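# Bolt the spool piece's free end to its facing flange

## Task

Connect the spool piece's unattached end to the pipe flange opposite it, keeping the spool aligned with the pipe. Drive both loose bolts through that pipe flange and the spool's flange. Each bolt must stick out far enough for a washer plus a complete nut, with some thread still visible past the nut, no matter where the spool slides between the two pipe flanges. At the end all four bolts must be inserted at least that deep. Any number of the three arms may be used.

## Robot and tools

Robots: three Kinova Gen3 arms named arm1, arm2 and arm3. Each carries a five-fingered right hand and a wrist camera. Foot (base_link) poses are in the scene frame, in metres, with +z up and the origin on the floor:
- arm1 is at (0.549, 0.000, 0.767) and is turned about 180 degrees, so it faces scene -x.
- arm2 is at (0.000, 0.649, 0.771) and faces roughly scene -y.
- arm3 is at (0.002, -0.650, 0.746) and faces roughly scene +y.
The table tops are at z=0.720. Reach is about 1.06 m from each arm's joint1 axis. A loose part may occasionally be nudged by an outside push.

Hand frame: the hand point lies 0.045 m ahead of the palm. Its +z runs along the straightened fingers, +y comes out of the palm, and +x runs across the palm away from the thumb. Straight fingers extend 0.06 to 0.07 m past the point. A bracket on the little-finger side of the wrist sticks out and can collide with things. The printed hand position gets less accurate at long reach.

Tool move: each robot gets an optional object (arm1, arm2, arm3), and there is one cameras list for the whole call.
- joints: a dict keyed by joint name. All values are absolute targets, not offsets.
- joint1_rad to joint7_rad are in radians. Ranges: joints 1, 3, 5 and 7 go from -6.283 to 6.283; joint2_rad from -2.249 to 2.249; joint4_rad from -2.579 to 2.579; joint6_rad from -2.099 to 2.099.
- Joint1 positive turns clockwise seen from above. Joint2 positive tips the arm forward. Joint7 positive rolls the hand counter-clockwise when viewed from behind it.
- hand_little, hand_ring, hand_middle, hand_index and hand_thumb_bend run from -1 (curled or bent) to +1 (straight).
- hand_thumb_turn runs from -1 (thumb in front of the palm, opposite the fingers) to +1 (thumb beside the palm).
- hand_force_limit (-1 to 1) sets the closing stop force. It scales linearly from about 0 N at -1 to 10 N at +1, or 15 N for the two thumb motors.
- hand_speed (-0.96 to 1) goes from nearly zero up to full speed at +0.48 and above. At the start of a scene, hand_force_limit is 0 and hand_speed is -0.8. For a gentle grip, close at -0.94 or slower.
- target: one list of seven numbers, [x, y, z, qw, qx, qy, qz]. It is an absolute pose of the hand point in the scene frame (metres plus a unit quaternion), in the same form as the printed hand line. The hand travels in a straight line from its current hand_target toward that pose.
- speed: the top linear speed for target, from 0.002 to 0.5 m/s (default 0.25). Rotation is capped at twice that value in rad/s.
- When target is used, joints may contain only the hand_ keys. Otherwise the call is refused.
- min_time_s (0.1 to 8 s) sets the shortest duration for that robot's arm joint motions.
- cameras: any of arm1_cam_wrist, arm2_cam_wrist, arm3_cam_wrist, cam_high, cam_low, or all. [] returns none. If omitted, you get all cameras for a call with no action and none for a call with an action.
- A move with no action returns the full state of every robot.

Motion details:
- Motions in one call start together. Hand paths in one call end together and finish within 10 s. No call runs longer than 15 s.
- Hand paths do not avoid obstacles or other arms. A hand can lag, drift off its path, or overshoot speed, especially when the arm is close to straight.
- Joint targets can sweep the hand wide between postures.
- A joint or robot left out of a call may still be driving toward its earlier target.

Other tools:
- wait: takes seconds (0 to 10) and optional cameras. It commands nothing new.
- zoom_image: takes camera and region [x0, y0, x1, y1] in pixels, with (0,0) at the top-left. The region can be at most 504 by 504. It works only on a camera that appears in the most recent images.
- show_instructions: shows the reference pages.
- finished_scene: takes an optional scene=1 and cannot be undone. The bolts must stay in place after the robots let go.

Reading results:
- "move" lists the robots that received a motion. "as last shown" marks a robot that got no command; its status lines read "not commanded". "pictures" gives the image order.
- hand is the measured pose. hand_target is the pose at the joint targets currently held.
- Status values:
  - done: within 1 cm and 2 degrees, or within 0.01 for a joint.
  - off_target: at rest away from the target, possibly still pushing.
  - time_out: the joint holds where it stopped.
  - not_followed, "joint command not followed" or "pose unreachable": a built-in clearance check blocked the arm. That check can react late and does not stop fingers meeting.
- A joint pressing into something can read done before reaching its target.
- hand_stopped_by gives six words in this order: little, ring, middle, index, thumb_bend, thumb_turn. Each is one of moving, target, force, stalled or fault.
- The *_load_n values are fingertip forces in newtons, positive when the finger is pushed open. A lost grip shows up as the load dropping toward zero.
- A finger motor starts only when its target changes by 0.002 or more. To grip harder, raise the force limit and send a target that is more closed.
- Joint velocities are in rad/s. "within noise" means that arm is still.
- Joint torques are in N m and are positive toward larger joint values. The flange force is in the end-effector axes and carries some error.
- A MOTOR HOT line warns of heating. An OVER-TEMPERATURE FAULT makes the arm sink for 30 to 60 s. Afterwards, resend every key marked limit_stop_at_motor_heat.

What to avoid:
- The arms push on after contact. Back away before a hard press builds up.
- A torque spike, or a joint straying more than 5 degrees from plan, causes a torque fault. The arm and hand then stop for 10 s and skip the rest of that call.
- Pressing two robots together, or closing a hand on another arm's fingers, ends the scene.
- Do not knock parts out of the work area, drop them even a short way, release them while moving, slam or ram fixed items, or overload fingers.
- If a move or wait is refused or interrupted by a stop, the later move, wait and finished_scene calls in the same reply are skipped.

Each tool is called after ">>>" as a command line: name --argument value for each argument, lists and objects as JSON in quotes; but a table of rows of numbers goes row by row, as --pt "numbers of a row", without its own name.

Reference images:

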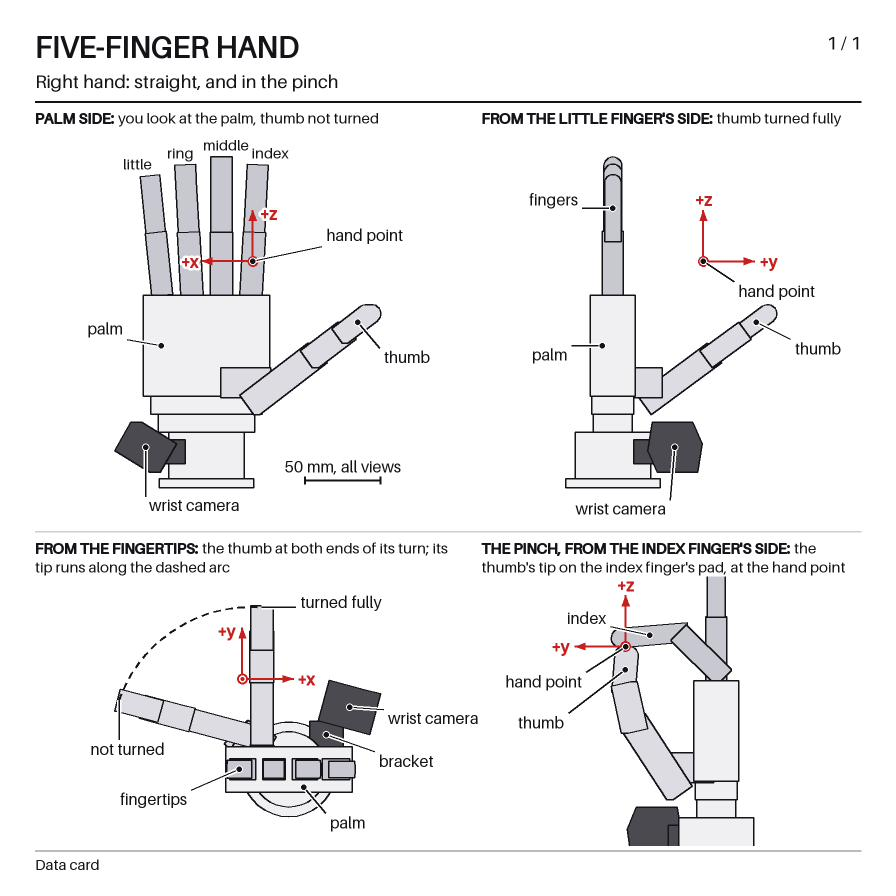

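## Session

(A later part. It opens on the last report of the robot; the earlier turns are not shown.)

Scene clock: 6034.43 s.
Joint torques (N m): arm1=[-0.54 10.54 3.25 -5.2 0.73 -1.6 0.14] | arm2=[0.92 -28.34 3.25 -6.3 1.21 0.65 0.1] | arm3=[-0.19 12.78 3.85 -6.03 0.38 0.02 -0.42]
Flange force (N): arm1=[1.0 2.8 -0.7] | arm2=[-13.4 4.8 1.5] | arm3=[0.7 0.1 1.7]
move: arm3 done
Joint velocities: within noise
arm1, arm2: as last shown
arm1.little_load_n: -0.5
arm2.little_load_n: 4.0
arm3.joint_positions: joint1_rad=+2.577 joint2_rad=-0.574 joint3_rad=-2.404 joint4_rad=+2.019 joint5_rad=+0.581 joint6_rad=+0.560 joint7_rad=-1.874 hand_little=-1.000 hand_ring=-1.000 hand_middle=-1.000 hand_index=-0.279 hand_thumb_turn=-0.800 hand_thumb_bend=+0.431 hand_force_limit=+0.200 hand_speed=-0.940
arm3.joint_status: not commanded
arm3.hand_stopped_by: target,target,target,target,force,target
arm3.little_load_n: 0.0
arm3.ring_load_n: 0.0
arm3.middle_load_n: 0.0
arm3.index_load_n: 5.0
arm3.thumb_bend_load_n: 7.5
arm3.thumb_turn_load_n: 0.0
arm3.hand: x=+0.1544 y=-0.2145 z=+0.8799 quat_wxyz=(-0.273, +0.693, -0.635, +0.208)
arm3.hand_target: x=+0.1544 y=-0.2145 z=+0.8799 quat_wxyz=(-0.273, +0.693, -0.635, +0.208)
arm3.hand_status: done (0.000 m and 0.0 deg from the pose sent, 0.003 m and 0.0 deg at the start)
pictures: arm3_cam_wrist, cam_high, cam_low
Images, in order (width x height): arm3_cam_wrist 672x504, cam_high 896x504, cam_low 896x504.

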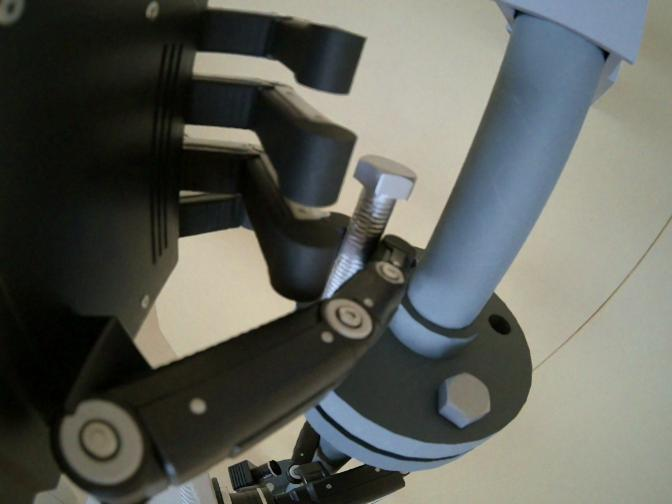

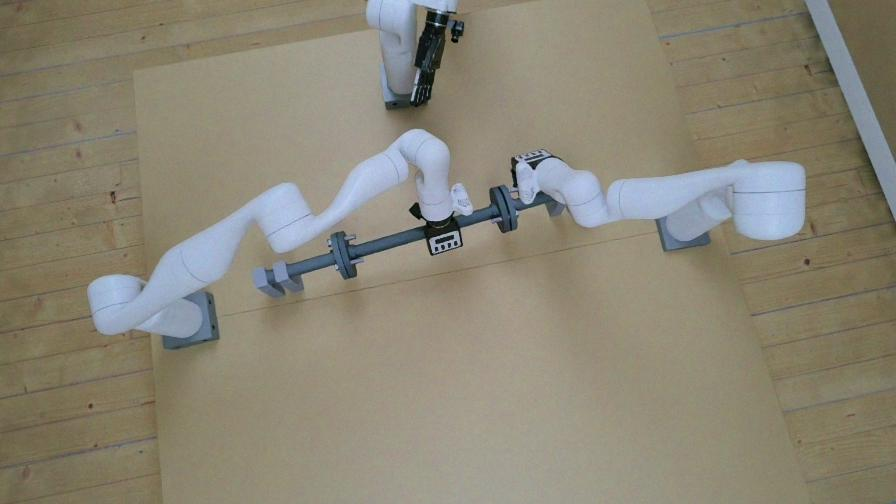

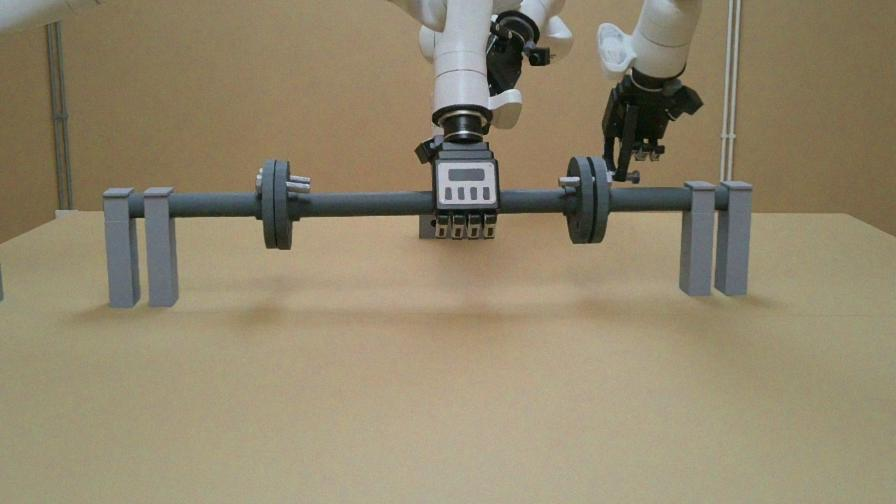

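>>> zoom_image --camera "arm3_cam_wrist" --region '[300, 130, 450, 310]'

>>> move --arm3 '{"target":[0.1541,-0.2120,0.8799,0.2726,-0.6925,0.6345,-0.2083],"speed":0.008}' --cameras '["cam_low","cam_high","arm3_cam_wrist"]'

>>> zoom_image --camera "arm3_cam_wrist" --region '[300, 130, 450, 310]'

>>> zoom_image --camera "cam_low" --region '[590, 155, 640, 195]'

Scaled by 2.800 from the camera's image (finer frame: 960x720).

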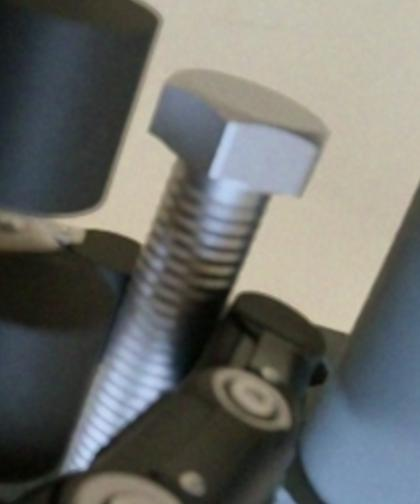

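Scene clock: 6048.50 s.
Joint torques (N m): arm1=[-0.59 10.63 3.2 -5.06 0.74 -1.59 0.1] | arm2=[0.91 -28.31 3.31 -6.33 1.19 0.66 0.08] | arm3=[-0.18 12.87 3.91 -6.05 0.39 0.02 -0.41]
Flange force (N): arm1=[1.2 3.0 -1.1] | arm2=[-13.0 4.7 1.5] | arm3=[0.6 0.1 1.7]
move: arm3 done
Joint velocities: within noise
arm1, arm2: as last shown
arm1.little_load_n: 0.0
arm1.middle_load_n: -0.5
arm2.little_load_n: 4.5
arm2.ring_load_n: 0.5
arm3.joint_positions: joint1_rad=+2.581 joint2_rad=-0.577 joint3_rad=-2.408 joint4_rad=+2.012 joint5_rad=+0.577 joint6_rad=+0.564 joint7_rad=-1.871 hand_little=-1.000 hand_ring=-1.000 hand_middle=-1.000 hand_index=-0.279 hand_thumb_turn=-0.800 hand_thumb_bend=+0.431 hand_force_limit=+0.200 hand_speed=-0.940
arm3.joint_status: not commanded
arm3.hand_stopped_by: target,target,target,target,force,target
arm3.little_load_n: 0.5
arm3.ring_load_n: 0.5
arm3.middle_load_n: 0.0
arm3.index_load_n: 5.5
arm3.thumb_bend_load_n: 7.5
arm3.thumb_turn_load_n: 0.0
arm3.hand: x=+0.1541 y=-0.2120 z=+0.8799 quat_wxyz=(-0.273, +0.693, -0.635, +0.208)
arm3.hand_target: x=+0.1541 y=-0.2120 z=+0.8799 quat_wxyz=(-0.273, +0.693, -0.635, +0.208)
arm3.hand_status: done (0.000 m and 0.0 deg from the pose sent, 0.003 m and 0.0 deg at the start)
pictures: arm3_cam_wrist, cam_high, cam_low
Images, in order (width x height): arm3_cam_wrist 672x504, cam_high 896x504, cam_low 896x504.

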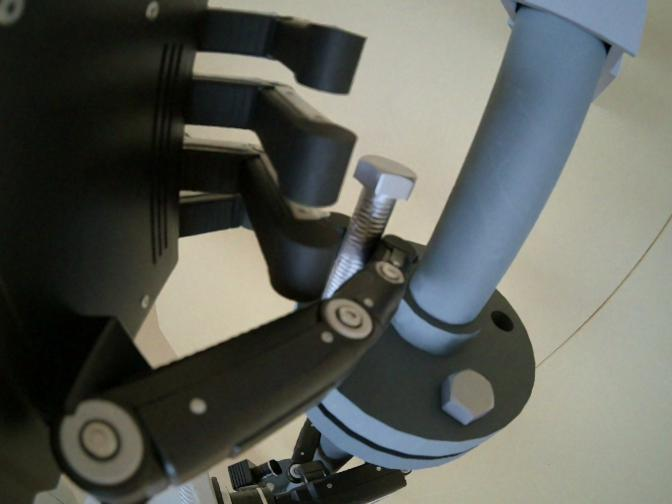

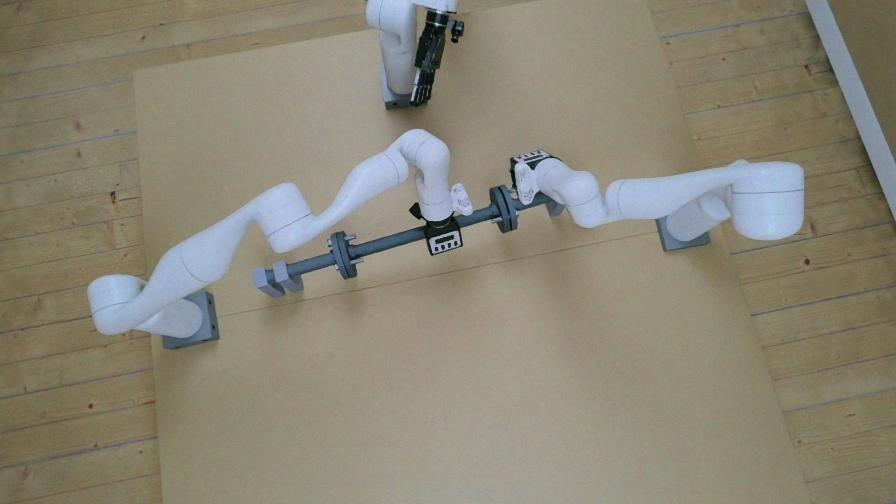

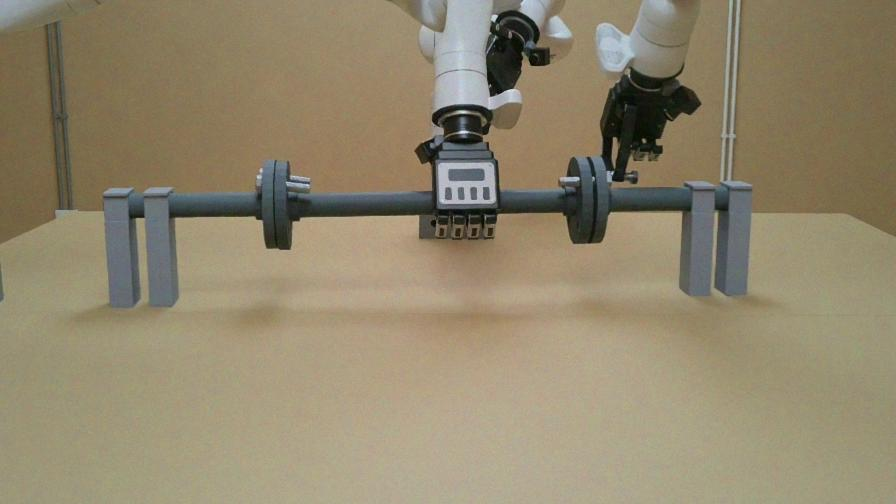

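Scaled by 2.800 from the camera's image (finer frame: 960x720).

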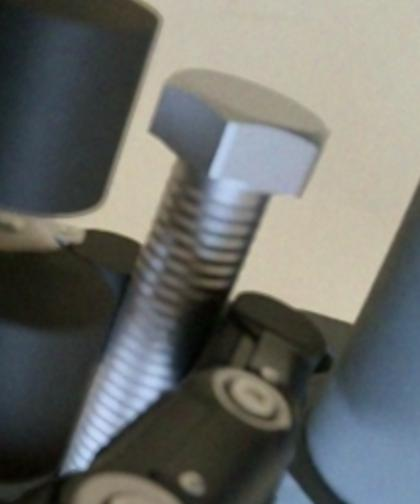

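Scaled by 10.080 from the camera's image (finer frame: 1280x720).

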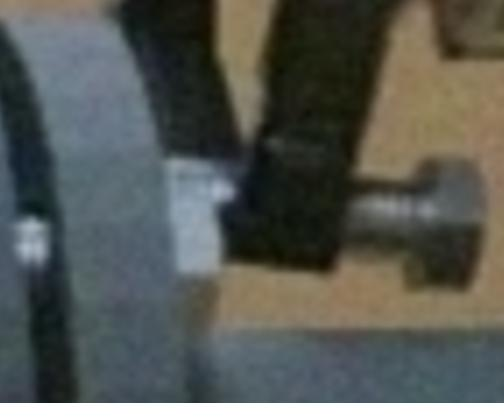

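>>> move --arm3 '{"target":[0.1541,-0.2120,0.8810,0.2573,-0.6984,0.6286,-0.2255],"speed":0.01}' --cameras '["cam_low","cam_high","arm3_cam_wrist"]'

>>> zoom_image --camera "cam_low" --region '[600, 160, 640, 190]'

>>> zoom_image --camera "arm3_cam_wrist" --region '[300, 130, 450, 310]'

>>> zoom_image --camera "cam_high" --region '[495, 175, 525, 205]'

Scene clock: 6081.17 s.
Joint torques (N m): arm1=[-0.55 10.55 3.33 -5.15 0.73 -1.64 0.11] | arm2=[0.91 -28.29 3.27 -6.29 1.21 0.62 0.11] | arm3=[-0.16 13.32 3.87 -6.2 0.51 0.05 -0.39]
Flange force (N): arm1=[1.4 3.0 -0.8] | arm2=[-13.3 4.8 1.4] | arm3=[0.8 0.3 1.6]
move: arm3 done
Joint velocities: within noise
arm1.joint_positions: joint1_rad=+0.423 joint2_rad=-1.565 joint3_rad=-0.821 joint4_rad=+2.575 joint5_rad=-0.517 joint6_rad=+1.131 joint7_rad=-2.295 hand_little=+1.000 hand_ring=+1.000 hand_middle=+1.000 hand_index=+1.000 hand_thumb_turn=+1.000 hand_thumb_bend=+1.000 hand_force_limit=-0.600 hand_speed=-0.800
arm1.joint_status: not commanded
arm1.hand_stopped_by: target,target,target,target,target,target
arm1.little_load_n: 0.0
arm1.ring_load_n: 0.0
arm1.middle_load_n: 0.0
arm1.index_load_n: 0.0
arm1.thumb_bend_load_n: 0.0
arm1.thumb_turn_load_n: 0.0
arm1.hand: x=+0.3706 y=-0.0774 z=+1.0093 quat_wxyz=(-0.054, +0.840, -0.327, -0.430)
arm1.hand_target: x=+0.3706 y=-0.0774 z=+1.0093 quat_wxyz=(-0.054, +0.840, -0.327, -0.430)
arm1.hand_status: not commanded
arm2: as last shown
arm2.ring_load_n: 0.0
arm3.joint_positions: joint1_rad=+2.608 joint2_rad=-0.582 joint3_rad=-2.444 joint4_rad=+1.965 joint5_rad=+0.554 joint6_rad=+0.636 joint7_rad=-1.817 hand_little=-1.000 hand_ring=-1.000 hand_middle=-1.000 hand_index=-0.279 hand_thumb_turn=-0.800 hand_thumb_bend=+0.431 hand_force_limit=+0.200 hand_speed=-0.940
arm3.joint_status: not commanded
arm3.hand_stopped_by: target,target,target,target,force,target
arm3.little_load_n: 0.0
arm3.ring_load_n: 0.0
arm3.middle_load_n: 0.0
arm3.index_load_n: 5.5
arm3.thumb_bend_load_n: 7.5
arm3.thumb_turn_load_n: 0.0
arm3.hand: x=+0.1541 y=-0.2120 z=+0.8810 quat_wxyz=(-0.257, +0.698, -0.629, +0.226)
arm3.hand_target: x=+0.1541 y=-0.2120 z=+0.8810 quat_wxyz=(-0.257, +0.698, -0.629, +0.226)
arm3.hand_status: done (0.000 m and 0.0 deg from the pose sent, 0.001 m and 2.8 deg at the start)
pictures: arm3_cam_wrist, cam_high, cam_low
Images, in order (width x height): arm3_cam_wrist 672x504, cam_high 896x504, cam_low 896x504.

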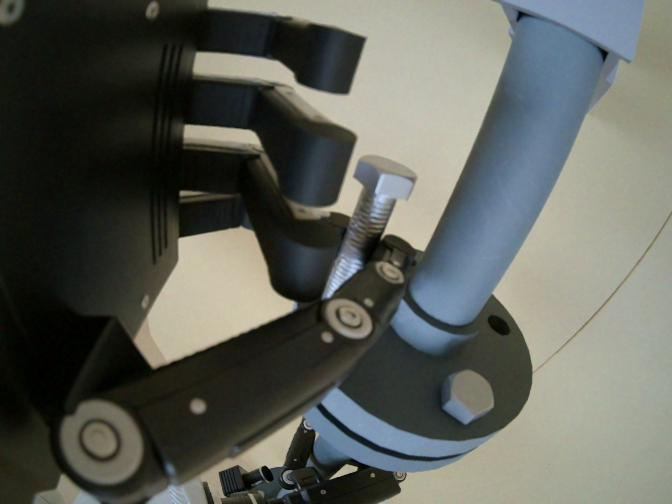

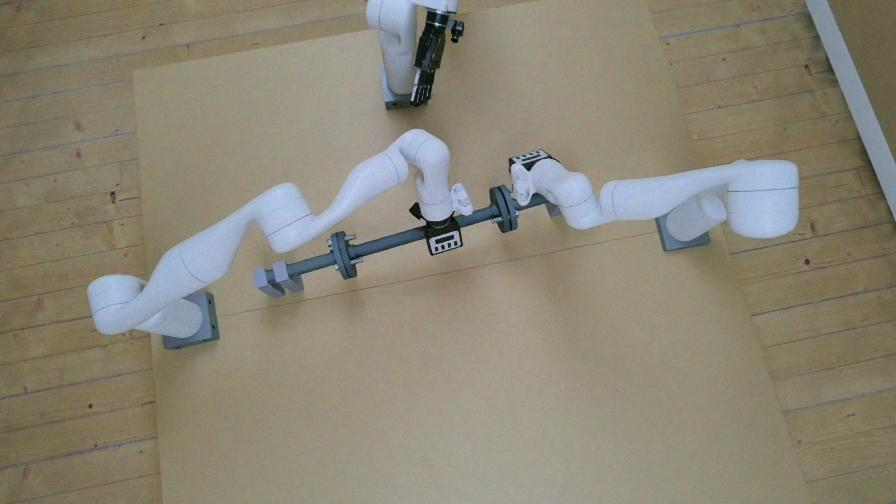

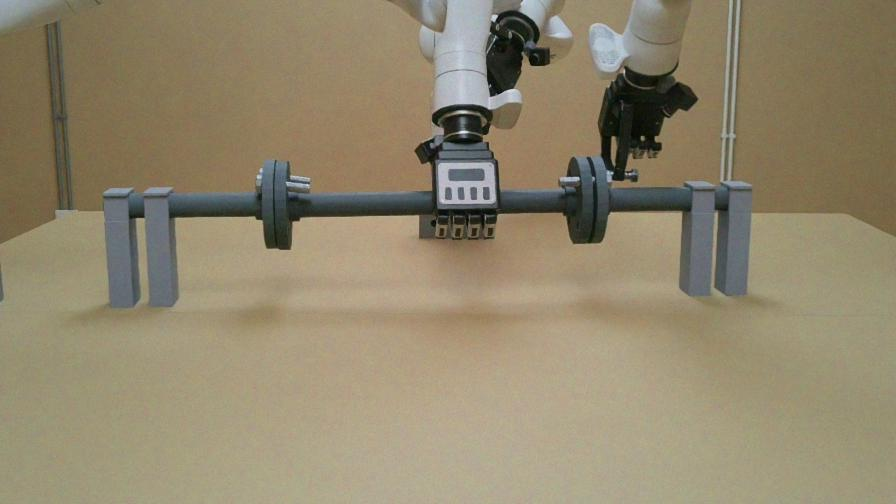

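Scaled by 12.600 from the camera's image (finer frame: 1280x720).

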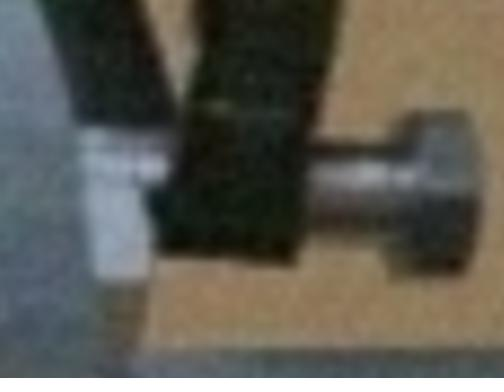

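Scaled by 2.800 from the camera's image (finer frame: 960x720).

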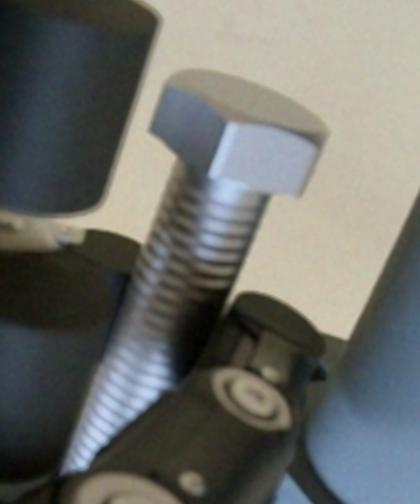

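Scaled by 16.800 from the camera's image (finer frame: 1280x720).

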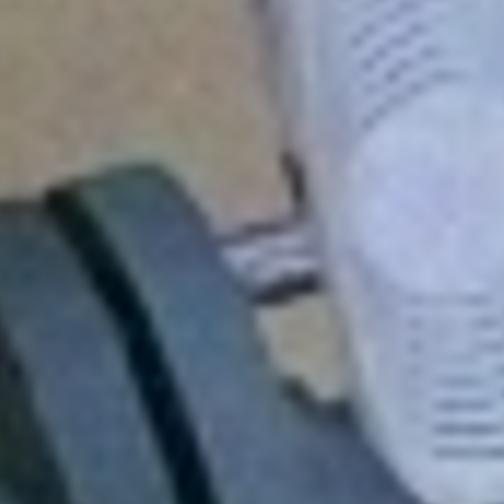

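>>> move --arm3 '{"target":[0.1538,-0.2090,0.8809,0.2508,-0.7008,0.6260,-0.2327],"speed":0.01}'

>>> move --arm3 '{"target":[0.1535,-0.2060,0.8809,0.2508,-0.7008,0.6260,-0.2327],"speed":0.01}'

>>> move --arm3 '{"target":[0.1533,-0.2038,0.8809,0.2508,-0.7008,0.6260,-0.2327],"speed":0.01}' --cameras '["cam_low","cam_high","arm3_cam_wrist"]'

>>> zoom_image --camera "cam_low" --region '[600, 160, 640, 190]'

>>> zoom_image --camera "cam_high" --region '[490, 175, 520, 205]'

Scene clock: 6103.73 s.
Joint torques (N m): arm1=[-0.63 10.58 3.26 -5.15 0.7 -1.61 0.05] | arm2=[0.92 -28.32 3.25 -6.32 1.22 0.64 0.08] | arm3=[-0.19 13.67 3.83 -6.24 0.57 0.06 -0.37]
Flange force (N): arm1=[1.0 3.0 -0.7] | arm2=[-13.3 4.8 1.5] | arm3=[0.8 0.3 1.6]
move: arm3 done
Joint velocities: within noise
arm1, arm2: as last shown
arm1.thumb_turn_load_n: 0.5
arm3.joint_positions: joint1_rad=+2.623 joint2_rad=-0.591 joint3_rad=-2.462 joint4_rad=+1.936 joint5_rad=+0.540 joint6_rad=+0.668 joint7_rad=-1.792 hand_little=-1.000 hand_ring=-1.000 hand_middle=-1.000 hand_index=-0.279 hand_thumb_turn=-0.800 hand_thumb_bend=+0.431 hand_force_limit=+0.200 hand_speed=-0.940
arm3.joint_status: not commanded
arm3.hand_stopped_by: target,target,target,target,force,target
arm3.little_load_n: 0.0
arm3.ring_load_n: 0.0
arm3.middle_load_n: 0.0
arm3.index_load_n: 5.5
arm3.thumb_bend_load_n: 7.5
arm3.thumb_turn_load_n: 0.0
arm3.hand: x=+0.1538 y=-0.2090 z=+0.8809 quat_wxyz=(-0.251, +0.701, -0.626, +0.233)
arm3.hand_target: x=+0.1538 y=-0.2090 z=+0.8809 quat_wxyz=(-0.251, +0.701, -0.626, +0.233)
arm3.hand_status: done (0.000 m and 0.0 deg from the pose sent, 0.003 m and 1.2 deg at the start)
pictures: none

Scene clock: 6104.70 s.
Joint torques (N m): arm1=[-0.55 10.57 3.24 -5.23 0.73 -1.59 0.15] | arm2=[0.91 -28.32 3.27 -6.29 1.18 0.67 0.08] | arm3=[-0.22 13.74 3.87 -6.25 0.55 0.06 -0.41]
Flange force (N): arm1=[1.1 2.7 -0.7] | arm2=[-13.4 4.8 1.5] | arm3=[0.8 0.1 1.6]
move: arm3 done
Joint velocities: within noise
arm1, arm2: as last shown
arm1.thumb_turn_load_n: 0.0
arm3.joint_positions: joint1_rad=+2.627 joint2_rad=-0.596 joint3_rad=-2.466 joint4_rad=+1.926 joint5_rad=+0.537 joint6_rad=+0.673 joint7_rad=-1.788 hand_little=-1.000 hand_ring=-1.000 hand_middle=-1.000 hand_index=-0.279 hand_thumb_turn=-0.800 hand_thumb_bend=+0.431 hand_force_limit=+0.200 hand_speed=-0.940
arm3.joint_status: not commanded
arm3.hand_stopped_by: target,target,target,target,force,target
arm3.little_load_n: 0.0
arm3.ring_load_n: 0.0
arm3.middle_load_n: 0.0
arm3.index_load_n: 5.5
arm3.thumb_bend_load_n: 7.5
arm3.thumb_turn_load_n: 0.0
arm3.hand: x=+0.1535 y=-0.2060 z=+0.8809 quat_wxyz=(-0.251, +0.701, -0.626, +0.233)
arm3.hand_target: x=+0.1535 y=-0.2060 z=+0.8809 quat_wxyz=(-0.251, +0.701, -0.626, +0.233)
arm3.hand_status: done (0.000 m and 0.0 deg from the pose sent, 0.003 m and 0.0 deg at the start)
pictures: none

Scene clock: 6105.67 s.
Joint torques (N m): arm1=[-0.57 10.61 3.28 -5.16 0.82 -1.63 0.16] | arm2=[0.92 -28.27 3.27 -6.32 1.2 0.63 0.06] | arm3=[-0.2 13.87 3.83 -6.25 0.6 0.08 -0.43]
Flange force (N): arm1=[1.7 3.1 -0.8] | arm2=[-13.2 4.7 1.4] | arm3=[0.7 0.1 1.7]
move: arm3 done
Joint velocities: within noise
arm1: as last shown
arm2.joint_positions: joint1_rad=-0.116 joint2_rad=+1.187 joint3_rad=-0.394 joint4_rad=+0.776 joint5_rad=+0.832 joint6_rad=+1.426 joint7_rad=-2.025 hand_little=-0.892 hand_ring=-0.814 hand_middle=-0.812 hand_index=-0.829 hand_thumb_turn=-1.000 hand_thumb_bend=+1.000 hand_force_limit=-0.100 hand_speed=-0.940
arm2.joint_status: not commanded
arm2.hand_stopped_by: force,force,force,force,target,target
arm2.little_load_n: 4.5
arm2.ring_load_n: 0.0
arm2.middle_load_n: 0.0
arm2.index_load_n: 0.0
arm2.thumb_bend_load_n: 0.0
arm2.thumb_turn_load_n: 0.0
arm2.hand: x=+0.0829 y=-0.0460 z=+0.7954 quat_wxyz=(+0.159, -0.649, -0.723, +0.177)
arm2.hand_target: x=+0.0829 y=-0.0460 z=+0.7954 quat_wxyz=(+0.159, -0.649, -0.723, +0.177)
arm2.hand_status: not commanded
arm3.joint_positions: joint1_rad=+2.630 joint2_rad=-0.599 joint3_rad=-2.469 joint4_rad=+1.919 joint5_rad=+0.534 joint6_rad=+0.677 joint7_rad=-1.786 hand_little=-1.000 hand_ring=-1.000 hand_middle=-1.000 hand_index=-0.279 hand_thumb_turn=-0.800 hand_thumb_bend=+0.431 hand_force_limit=+0.200 hand_speed=-0.940
arm3.joint_status: not commanded
arm3.hand_stopped_by: target,target,target,target,force,target
arm3.little_load_n: 0.0
arm3.ring_load_n: 0.0
arm3.middle_load_n: 0.0
arm3.index_load_n: 5.5
arm3.thumb_bend_load_n: 7.5
arm3.thumb_turn_load_n: 0.0
arm3.hand: x=+0.1533 y=-0.2038 z=+0.8809 quat_wxyz=(-0.251, +0.701, -0.626, +0.233)
arm3.hand_target: x=+0.1533 y=-0.2038 z=+0.8809 quat_wxyz=(-0.251, +0.701, -0.626, +0.233)
arm3.hand_status: done (0.000 m and 0.0 deg from the pose sent, 0.002 m and 0.0 deg at the start)
pictures: arm3_cam_wrist, cam_high, cam_low
Images, in order (width x height): arm3_cam_wrist 672x504, cam_high 896x504, cam_low 896x504.

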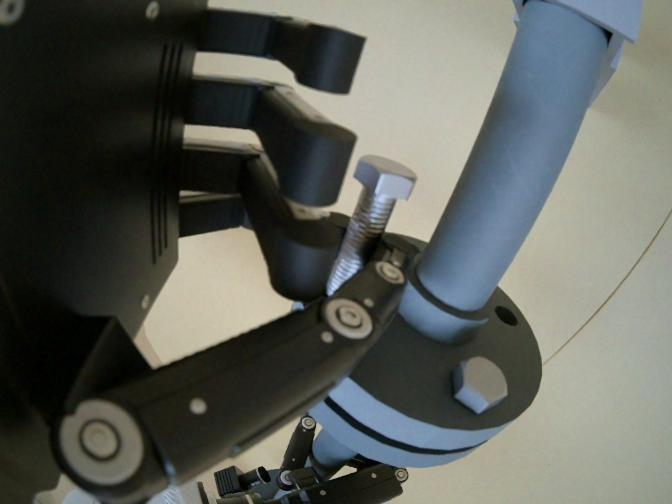

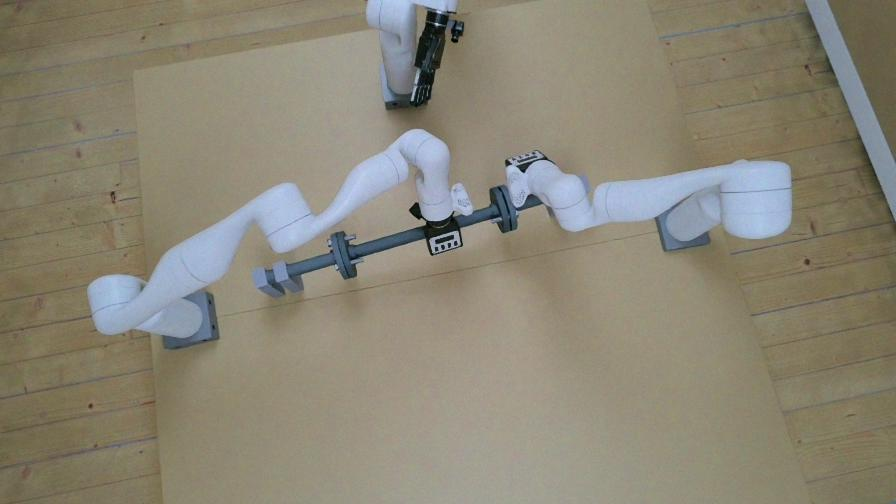

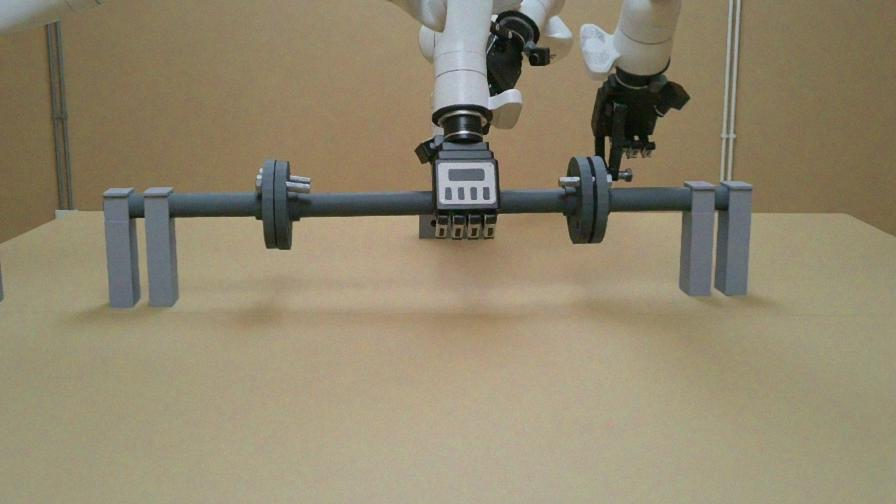

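Scaled by 12.600 from the camera's image (finer frame: 1280x720).

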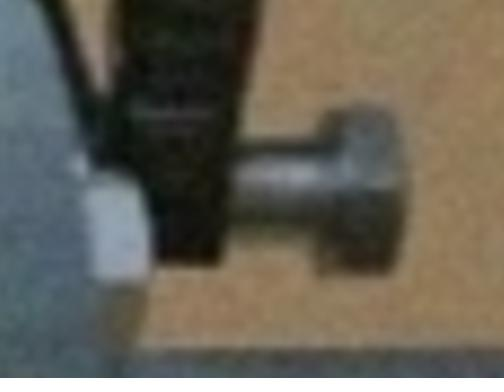

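Scaled by 16.800 from the camera's image (finer frame: 1280x720).

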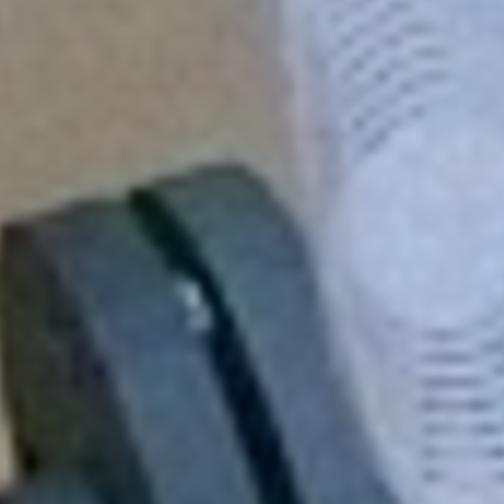

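>>> move --arm3 '{"target":[0.1531,-0.2022,0.8809,0.2508,-0.7008,0.6260,-0.2327],"speed":0.008}'

>>> move --arm3 '{"target":[0.1530,-0.2010,0.8809,0.2508,-0.7008,0.6260,-0.2327],"speed":0.008}'

Scene clock: 6117.33 s.
Joint torques (N m): arm1=[-0.57 10.61 3.27 -5.13 0.75 -1.57 0.1] | arm2=[0.94 -28.32 3.24 -6.29 1.2 0.65 0.11] | arm3=[-0.22 13.94 3.91 -6.3 0.57 0.04 -0.4]
Flange force (N): arm1=[1.2 3.0 -0.7] | arm2=[-13.4 4.9 1.5] | arm3=[0.8 0.1 1.6]
move: arm3 done
Joint velocities: within noise
arm1, arm2: as last shown
arm3.joint_positions: joint1_rad=+2.632 joint2_rad=-0.601 joint3_rad=-2.471 joint4_rad=+1.914 joint5_rad=+0.532 joint6_rad=+0.679 joint7_rad=-1.784 hand_little=-1.000 hand_ring=-1.000 hand_middle=-1.000 hand_index=-0.279 hand_thumb_turn=-0.800 hand_thumb_bend=+0.431 hand_force_limit=+0.200 hand_speed=-0.940
arm3.joint_status: not commanded
arm3.hand_stopped_by: target,target,target,target,force,target
arm3.little_load_n: 0.0
arm3.ring_load_n: 0.0
arm3.middle_load_n: 0.0
arm3.index_load_n: 5.5
arm3.thumb_bend_load_n: 7.5
arm3.thumb_turn_load_n: 0.0
arm3.hand: x=+0.1531 y=-0.2022 z=+0.8809 quat_wxyz=(-0.251, +0.701, -0.626, +0.233)
arm3.hand_target: x=+0.1531 y=-0.2022 z=+0.8809 quat_wxyz=(-0.251, +0.701, -0.626, +0.233)
arm3.hand_status: done (0.000 m and 0.0 deg from the pose sent, 0.002 m and 0.0 deg at the start)
pictures: none

Scene clock: 6118.30 s.
Joint torques (N m): arm1=[-0.49 10.53 3.28 -5.18 0.74 -1.62 0.13] | arm2=[0.9 -28.33 3.24 -6.32 1.21 0.63 0.09] | arm3=[-0.15 14.01 3.87 -6.36 0.55 0.05 -0.38]
Flange force (N): arm1=[1.2 2.8 -0.8] | arm2=[-13.3 4.8 1.5] | arm3=[1.1 0.4 1.6]
move: arm3 done
Joint velocities: within noise
arm1, arm2: as last shown
arm2.little_load_n: 4.0
arm3.joint_positions: joint1_rad=+2.633 joint2_rad=-0.602 joint3_rad=-2.473 joint4_rad=+1.910 joint5_rad=+0.530 joint6_rad=+0.681 joint7_rad=-1.782 hand_little=-1.000 hand_ring=-1.000 hand_middle=-1.000 hand_index=-0.279 hand_thumb_turn=-0.800 hand_thumb_bend=+0.431 hand_force_limit=+0.200 hand_speed=-0.940
arm3.joint_status: not commanded
arm3.hand_stopped_by: target,target,target,target,force,target
arm3.little_load_n: 0.0
arm3.ring_load_n: 0.0
arm3.middle_load_n: 0.0
arm3.index_load_n: 5.5
arm3.thumb_bend_load_n: 7.5
arm3.thumb_turn_load_n: 0.0
arm3.hand: x=+0.1530 y=-0.2010 z=+0.8809 quat_wxyz=(-0.251, +0.701, -0.626, +0.233)
arm3.hand_target: x=+0.1530 y=-0.2010 z=+0.8809 quat_wxyz=(-0.251, +0.701, -0.626, +0.233)
arm3.hand_status: done (0.000 m and 0.0 deg from the pose sent, 0.001 m and 0.0 deg at the start)
pictures: none

>>> move --arm3 '{"target":[0.1529,-0.1998,0.8809,0.2508,-0.7008,0.6260,-0.2327],"speed":0.008}'

>>> move --arm3 '{"target":[0.1528,-0.1987,0.8809,0.2508,-0.7008,0.6260,-0.2327],"speed":0.008}' --cameras '["cam_low","cam_high","arm3_cam_wrist"]'

>>> zoom_image --camera "cam_low" --region '[600, 160, 640, 190]'

>>> zoom_image --camera "cam_high" --region '[490, 175, 520, 205]'

>>> zoom_image --camera "arm3_cam_wrist" --region '[300, 130, 450, 310]'

Scene clock: 6130.00 s.
Joint torques (N m): arm1=[-0.5 10.61 3.26 -5.16 0.76 -1.59 0.13] | arm2=[0.9 -28.32 3.27 -6.28 1.2 0.64 0.12] | arm3=[-0.17 14.1 3.91 -6.35 0.56 0.07 -0.41]
Flange force (N): arm1=[1.4 2.8 -0.8] | arm2=[-13.4 4.8 1.5] | arm3=[0.9 0.3 1.8]
move: arm3 done
Joint velocities: within noise
arm1, arm2: as last shown
arm1.thumb_bend_load_n: -0.5
arm2.little_load_n: 4.5
arm2.index_load_n: 0.5
arm3.joint_positions: joint1_rad=+2.635 joint2_rad=-0.604 joint3_rad=-2.475 joint4_rad=+1.906 joint5_rad=+0.529 joint6_rad=+0.683 joint7_rad=-1.781 hand_little=-1.000 hand_ring=-1.000 hand_middle=-1.000 hand_index=-0.279 hand_thumb_turn=-0.800 hand_thumb_bend=+0.431 hand_force_limit=+0.200 hand_speed=-0.940
arm3.joint_status: not commanded
arm3.hand_stopped_by: target,target,target,target,force,target
arm3.little_load_n: 0.5
arm3.ring_load_n: 0.0
arm3.middle_load_n: 0.0
arm3.index_load_n: 5.0
arm3.thumb_bend_load_n: 7.5
arm3.thumb_turn_load_n: 0.0
arm3.hand: x=+0.1529 y=-0.1998 z=+0.8809 quat_wxyz=(-0.251, +0.701, -0.626, +0.233)
arm3.hand_target: x=+0.1529 y=-0.1998 z=+0.8809 quat_wxyz=(-0.251, +0.701, -0.626, +0.233)
arm3.hand_status: done (0.000 m and 0.0 deg from the pose sent, 0.001 m and 0.0 deg at the start)
pictures: none

Scene clock: 6130.97 s.
Joint torques (N m): arm1=[-0.53 10.65 3.21 -5.1 0.71 -1.64 0.12] | arm2=[0.87 -28.31 3.24 -6.32 1.2 0.66 0.09] | arm3=[-0.18 14.03 3.89 -6.3 0.58 0.02 -0.4]
Flange force (N): arm1=[1.4 2.6 -1.4] | arm2=[-13.1 4.7 1.5] | arm3=[0.8 0.1 1.4]
move: arm3 done
Joint velocities: within noise
arm1, arm2: as last shown
arm1.ring_load_n: -0.5
arm1.thumb_bend_load_n: 0.0
arm2.index_load_n: 0.0
arm3.joint_positions: joint1_rad=+2.636 joint2_rad=-0.606 joint3_rad=-2.476 joint4_rad=+1.902 joint5_rad=+0.527 joint6_rad=+0.685 joint7_rad=-1.780 hand_little=-1.000 hand_ring=-1.000 hand_middle=-1.000 hand_index=-0.279 hand_thumb_turn=-0.800 hand_thumb_bend=+0.431 hand_force_limit=+0.200 hand_speed=-0.940
arm3.joint_status: not commanded
arm3.hand_stopped_by: target,target,target,target,force,target
arm3.little_load_n: 0.0
arm3.ring_load_n: 0.0
arm3.middle_load_n: 0.0
arm3.index_load_n: 5.0
arm3.thumb_bend_load_n: 7.5
arm3.thumb_turn_load_n: 0.0
arm3.hand: x=+0.1528 y=-0.1987 z=+0.8809 quat_wxyz=(-0.251, +0.701, -0.626, +0.233)
arm3.hand_target: x=+0.1528 y=-0.1987 z=+0.8809 quat_wxyz=(-0.251, +0.701, -0.626, +0.233)
arm3.hand_status: done (0.000 m and 0.0 deg from the pose sent, 0.001 m and 0.0 deg at the start)
pictures: arm3_cam_wrist, cam_high, cam_low
Images, in order (width x height): arm3_cam_wrist 672x504, cam_high 896x504, cam_low 896x504.

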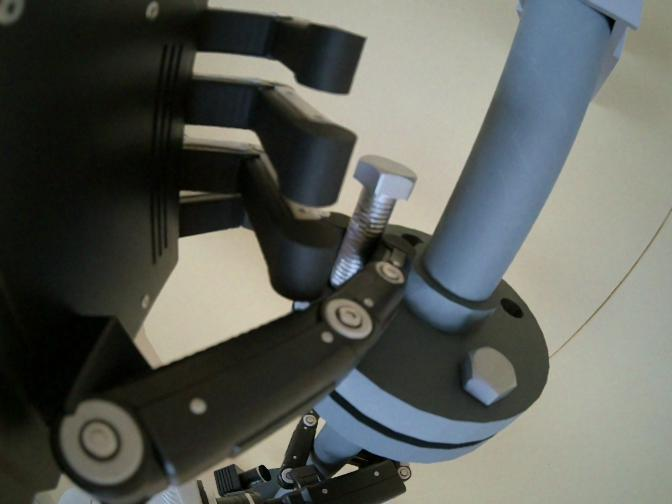

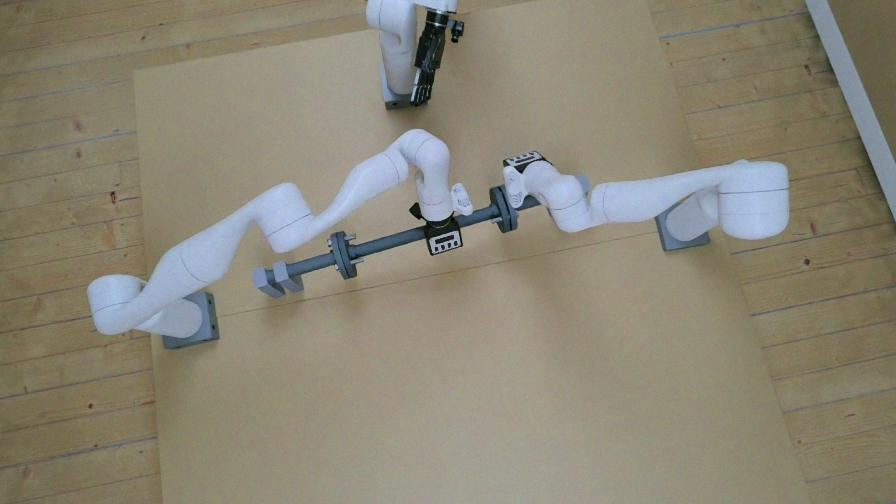

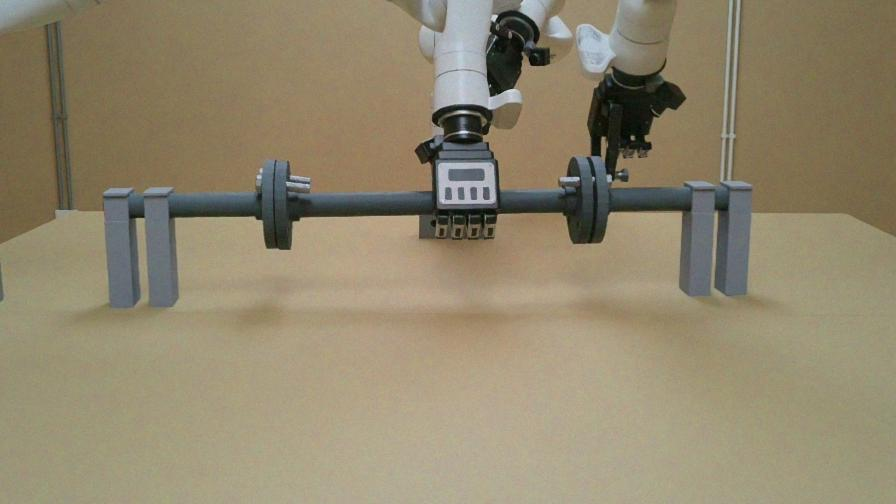

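Scaled by 12.600 from the camera's image (finer frame: 1280x720).

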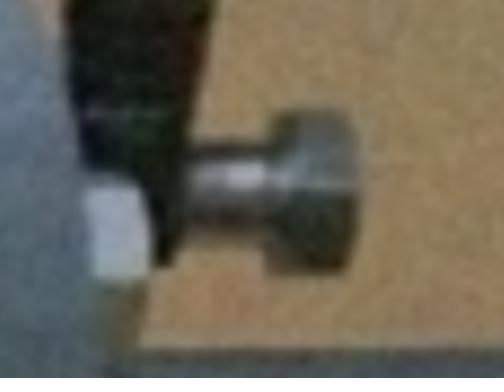

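Scaled by 16.800 from the camera's image (finer frame: 1280x720).

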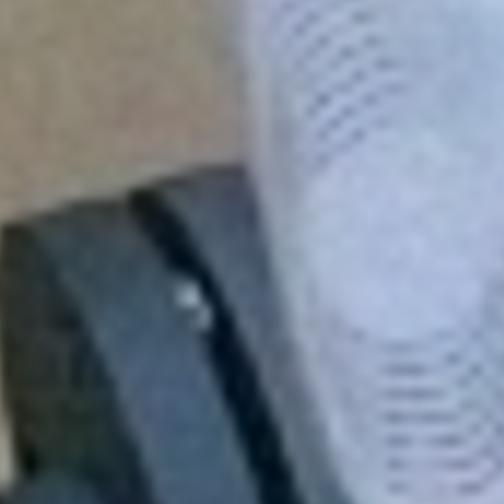

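Scaled by 2.800 from the camera's image (finer frame: 960x720).

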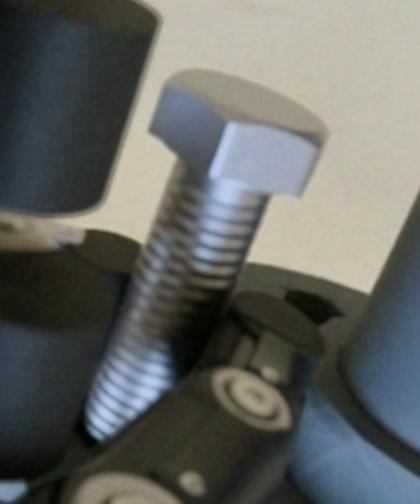

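>>> move --arm3 '{"target":[0.1527,-0.1972,0.8809,0.2508,-0.7008,0.6260,-0.2327],"speed":0.008}'

>>> move --arm3 '{"target":[0.1526,-0.1962,0.8809,0.2508,-0.7008,0.6260,-0.2327],"speed":0.008}'

Scene clock: 6139.60 s.
Joint torques (N m): arm1=[-0.55 10.61 3.31 -5.16 0.8 -1.63 0.13] | arm2=[0.89 -28.32 3.24 -6.3 1.2 0.66 0.09] | arm3=[-0.19 14.18 3.92 -6.3 0.56 0.06 -0.4]
Flange force (N): arm1=[1.7 3.1 -0.7] | arm2=[-13.2 4.8 1.5] | arm3=[0.7 0.2 1.7]
move: arm3 done
Joint velocities: within noise
arm1.joint_positions: joint1_rad=+0.423 joint2_rad=-1.565 joint3_rad=-0.821 joint4_rad=+2.575 joint5_rad=-0.517 joint6_rad=+1.131 joint7_rad=-2.295 hand_little=+1.000 hand_ring=+1.000 hand_middle=+1.000 hand_index=+1.000 hand_thumb_turn=+1.000 hand_thumb_bend=+1.000 hand_force_limit=-0.600 hand_speed=-0.800
arm1.joint_status: not commanded
arm1.hand_stopped_by: target,target,target,target,target,target
arm1.little_load_n: 0.0
arm1.ring_load_n: 0.0
arm1.middle_load_n: 0.0
arm1.index_load_n: 0.0
arm1.thumb_bend_load_n: 0.0
arm1.thumb_turn_load_n: 0.0
arm1.hand: x=+0.3706 y=-0.0774 z=+1.0093 quat_wxyz=(-0.054, +0.840, -0.327, -0.430)
arm1.hand_target: x=+0.3706 y=-0.0774 z=+1.0093 quat_wxyz=(-0.054, +0.840, -0.327, -0.430)
arm1.hand_status: not commanded
arm2: as last shown
arm3.joint_positions: joint1_rad=+2.638 joint2_rad=-0.608 joint3_rad=-2.478 joint4_rad=+1.897 joint5_rad=+0.525 joint6_rad=+0.687 joint7_rad=-1.778 hand_little=-1.000 hand_ring=-1.000 hand_middle=-1.000 hand_index=-0.279 hand_thumb_turn=-0.800 hand_thumb_bend=+0.431 hand_force_limit=+0.200 hand_speed=-0.940
arm3.joint_status: not commanded
arm3.hand_stopped_by: target,target,target,target,force,target
arm3.little_load_n: 0.0
arm3.ring_load_n: 0.0
arm3.middle_load_n: 0.0
arm3.index_load_n: 5.0
arm3.thumb_bend_load_n: 7.5
arm3.thumb_turn_load_n: 0.0
arm3.hand: x=+0.1527 y=-0.1972 z=+0.8809 quat_wxyz=(-0.251, +0.701, -0.626, +0.233)
arm3.hand_target: x=+0.1527 y=-0.1972 z=+0.8809 quat_wxyz=(-0.251, +0.701, -0.626, +0.233)
arm3.hand_status: done (0.000 m and 0.0 deg from the pose sent, 0.002 m and 0.0 deg at the start)
pictures: none

Scene clock: 6140.57 s.
Joint torques (N m): arm1=[-0.62 10.6 3.29 -5.28 0.77 -1.6 0.11] | arm2=[0.91 -28.32 3.3 -6.26 1.2 0.64 0.12] | arm3=[-0.16 14.14 3.89 -6.4 0.56 0.04 -0.36]
Flange force (N): arm1=[1.3 3.0 -0.2] | arm2=[-13.5 4.9 1.4] | arm3=[1.2 0.3 1.5]
move: arm3 done
Joint velocities: within noise
arm1, arm2: as last shown
arm1.thumb_turn_load_n: -0.5
arm2.little_load_n: 4.0
arm2.index_load_n: 0.5
arm3.joint_positions: joint1_rad=+2.639 joint2_rad=-0.609 joint3_rad=-2.479 joint4_rad=+1.894 joint5_rad=+0.524 joint6_rad=+0.689 joint7_rad=-1.777 hand_little=-1.000 hand_ring=-1.000 hand_middle=-1.000 hand_index=-0.279 hand_thumb_turn=-0.800 hand_thumb_bend=+0.431 hand_force_limit=+0.200 hand_speed=-0.940
arm3.joint_status: not commanded
arm3.hand_stopped_by: target,target,target,target,force,target
arm3.little_load_n: 0.0
arm3.ring_load_n: 0.0
arm3.middle_load_n: 0.0
arm3.index_load_n: 5.0
arm3.thumb_bend_load_n: 7.5
arm3.thumb_turn_load_n: 0.0
arm3.hand: x=+0.1526 y=-0.1962 z=+0.8809 quat_wxyz=(-0.251, +0.701, -0.626, +0.233)
arm3.hand_target: x=+0.1526 y=-0.1962 z=+0.8809 quat_wxyz=(-0.251, +0.701, -0.626, +0.233)
arm3.hand_status: done (0.000 m and 0.0 deg from the pose sent, 0.001 m and 0.0 deg at the start)
pictures: none


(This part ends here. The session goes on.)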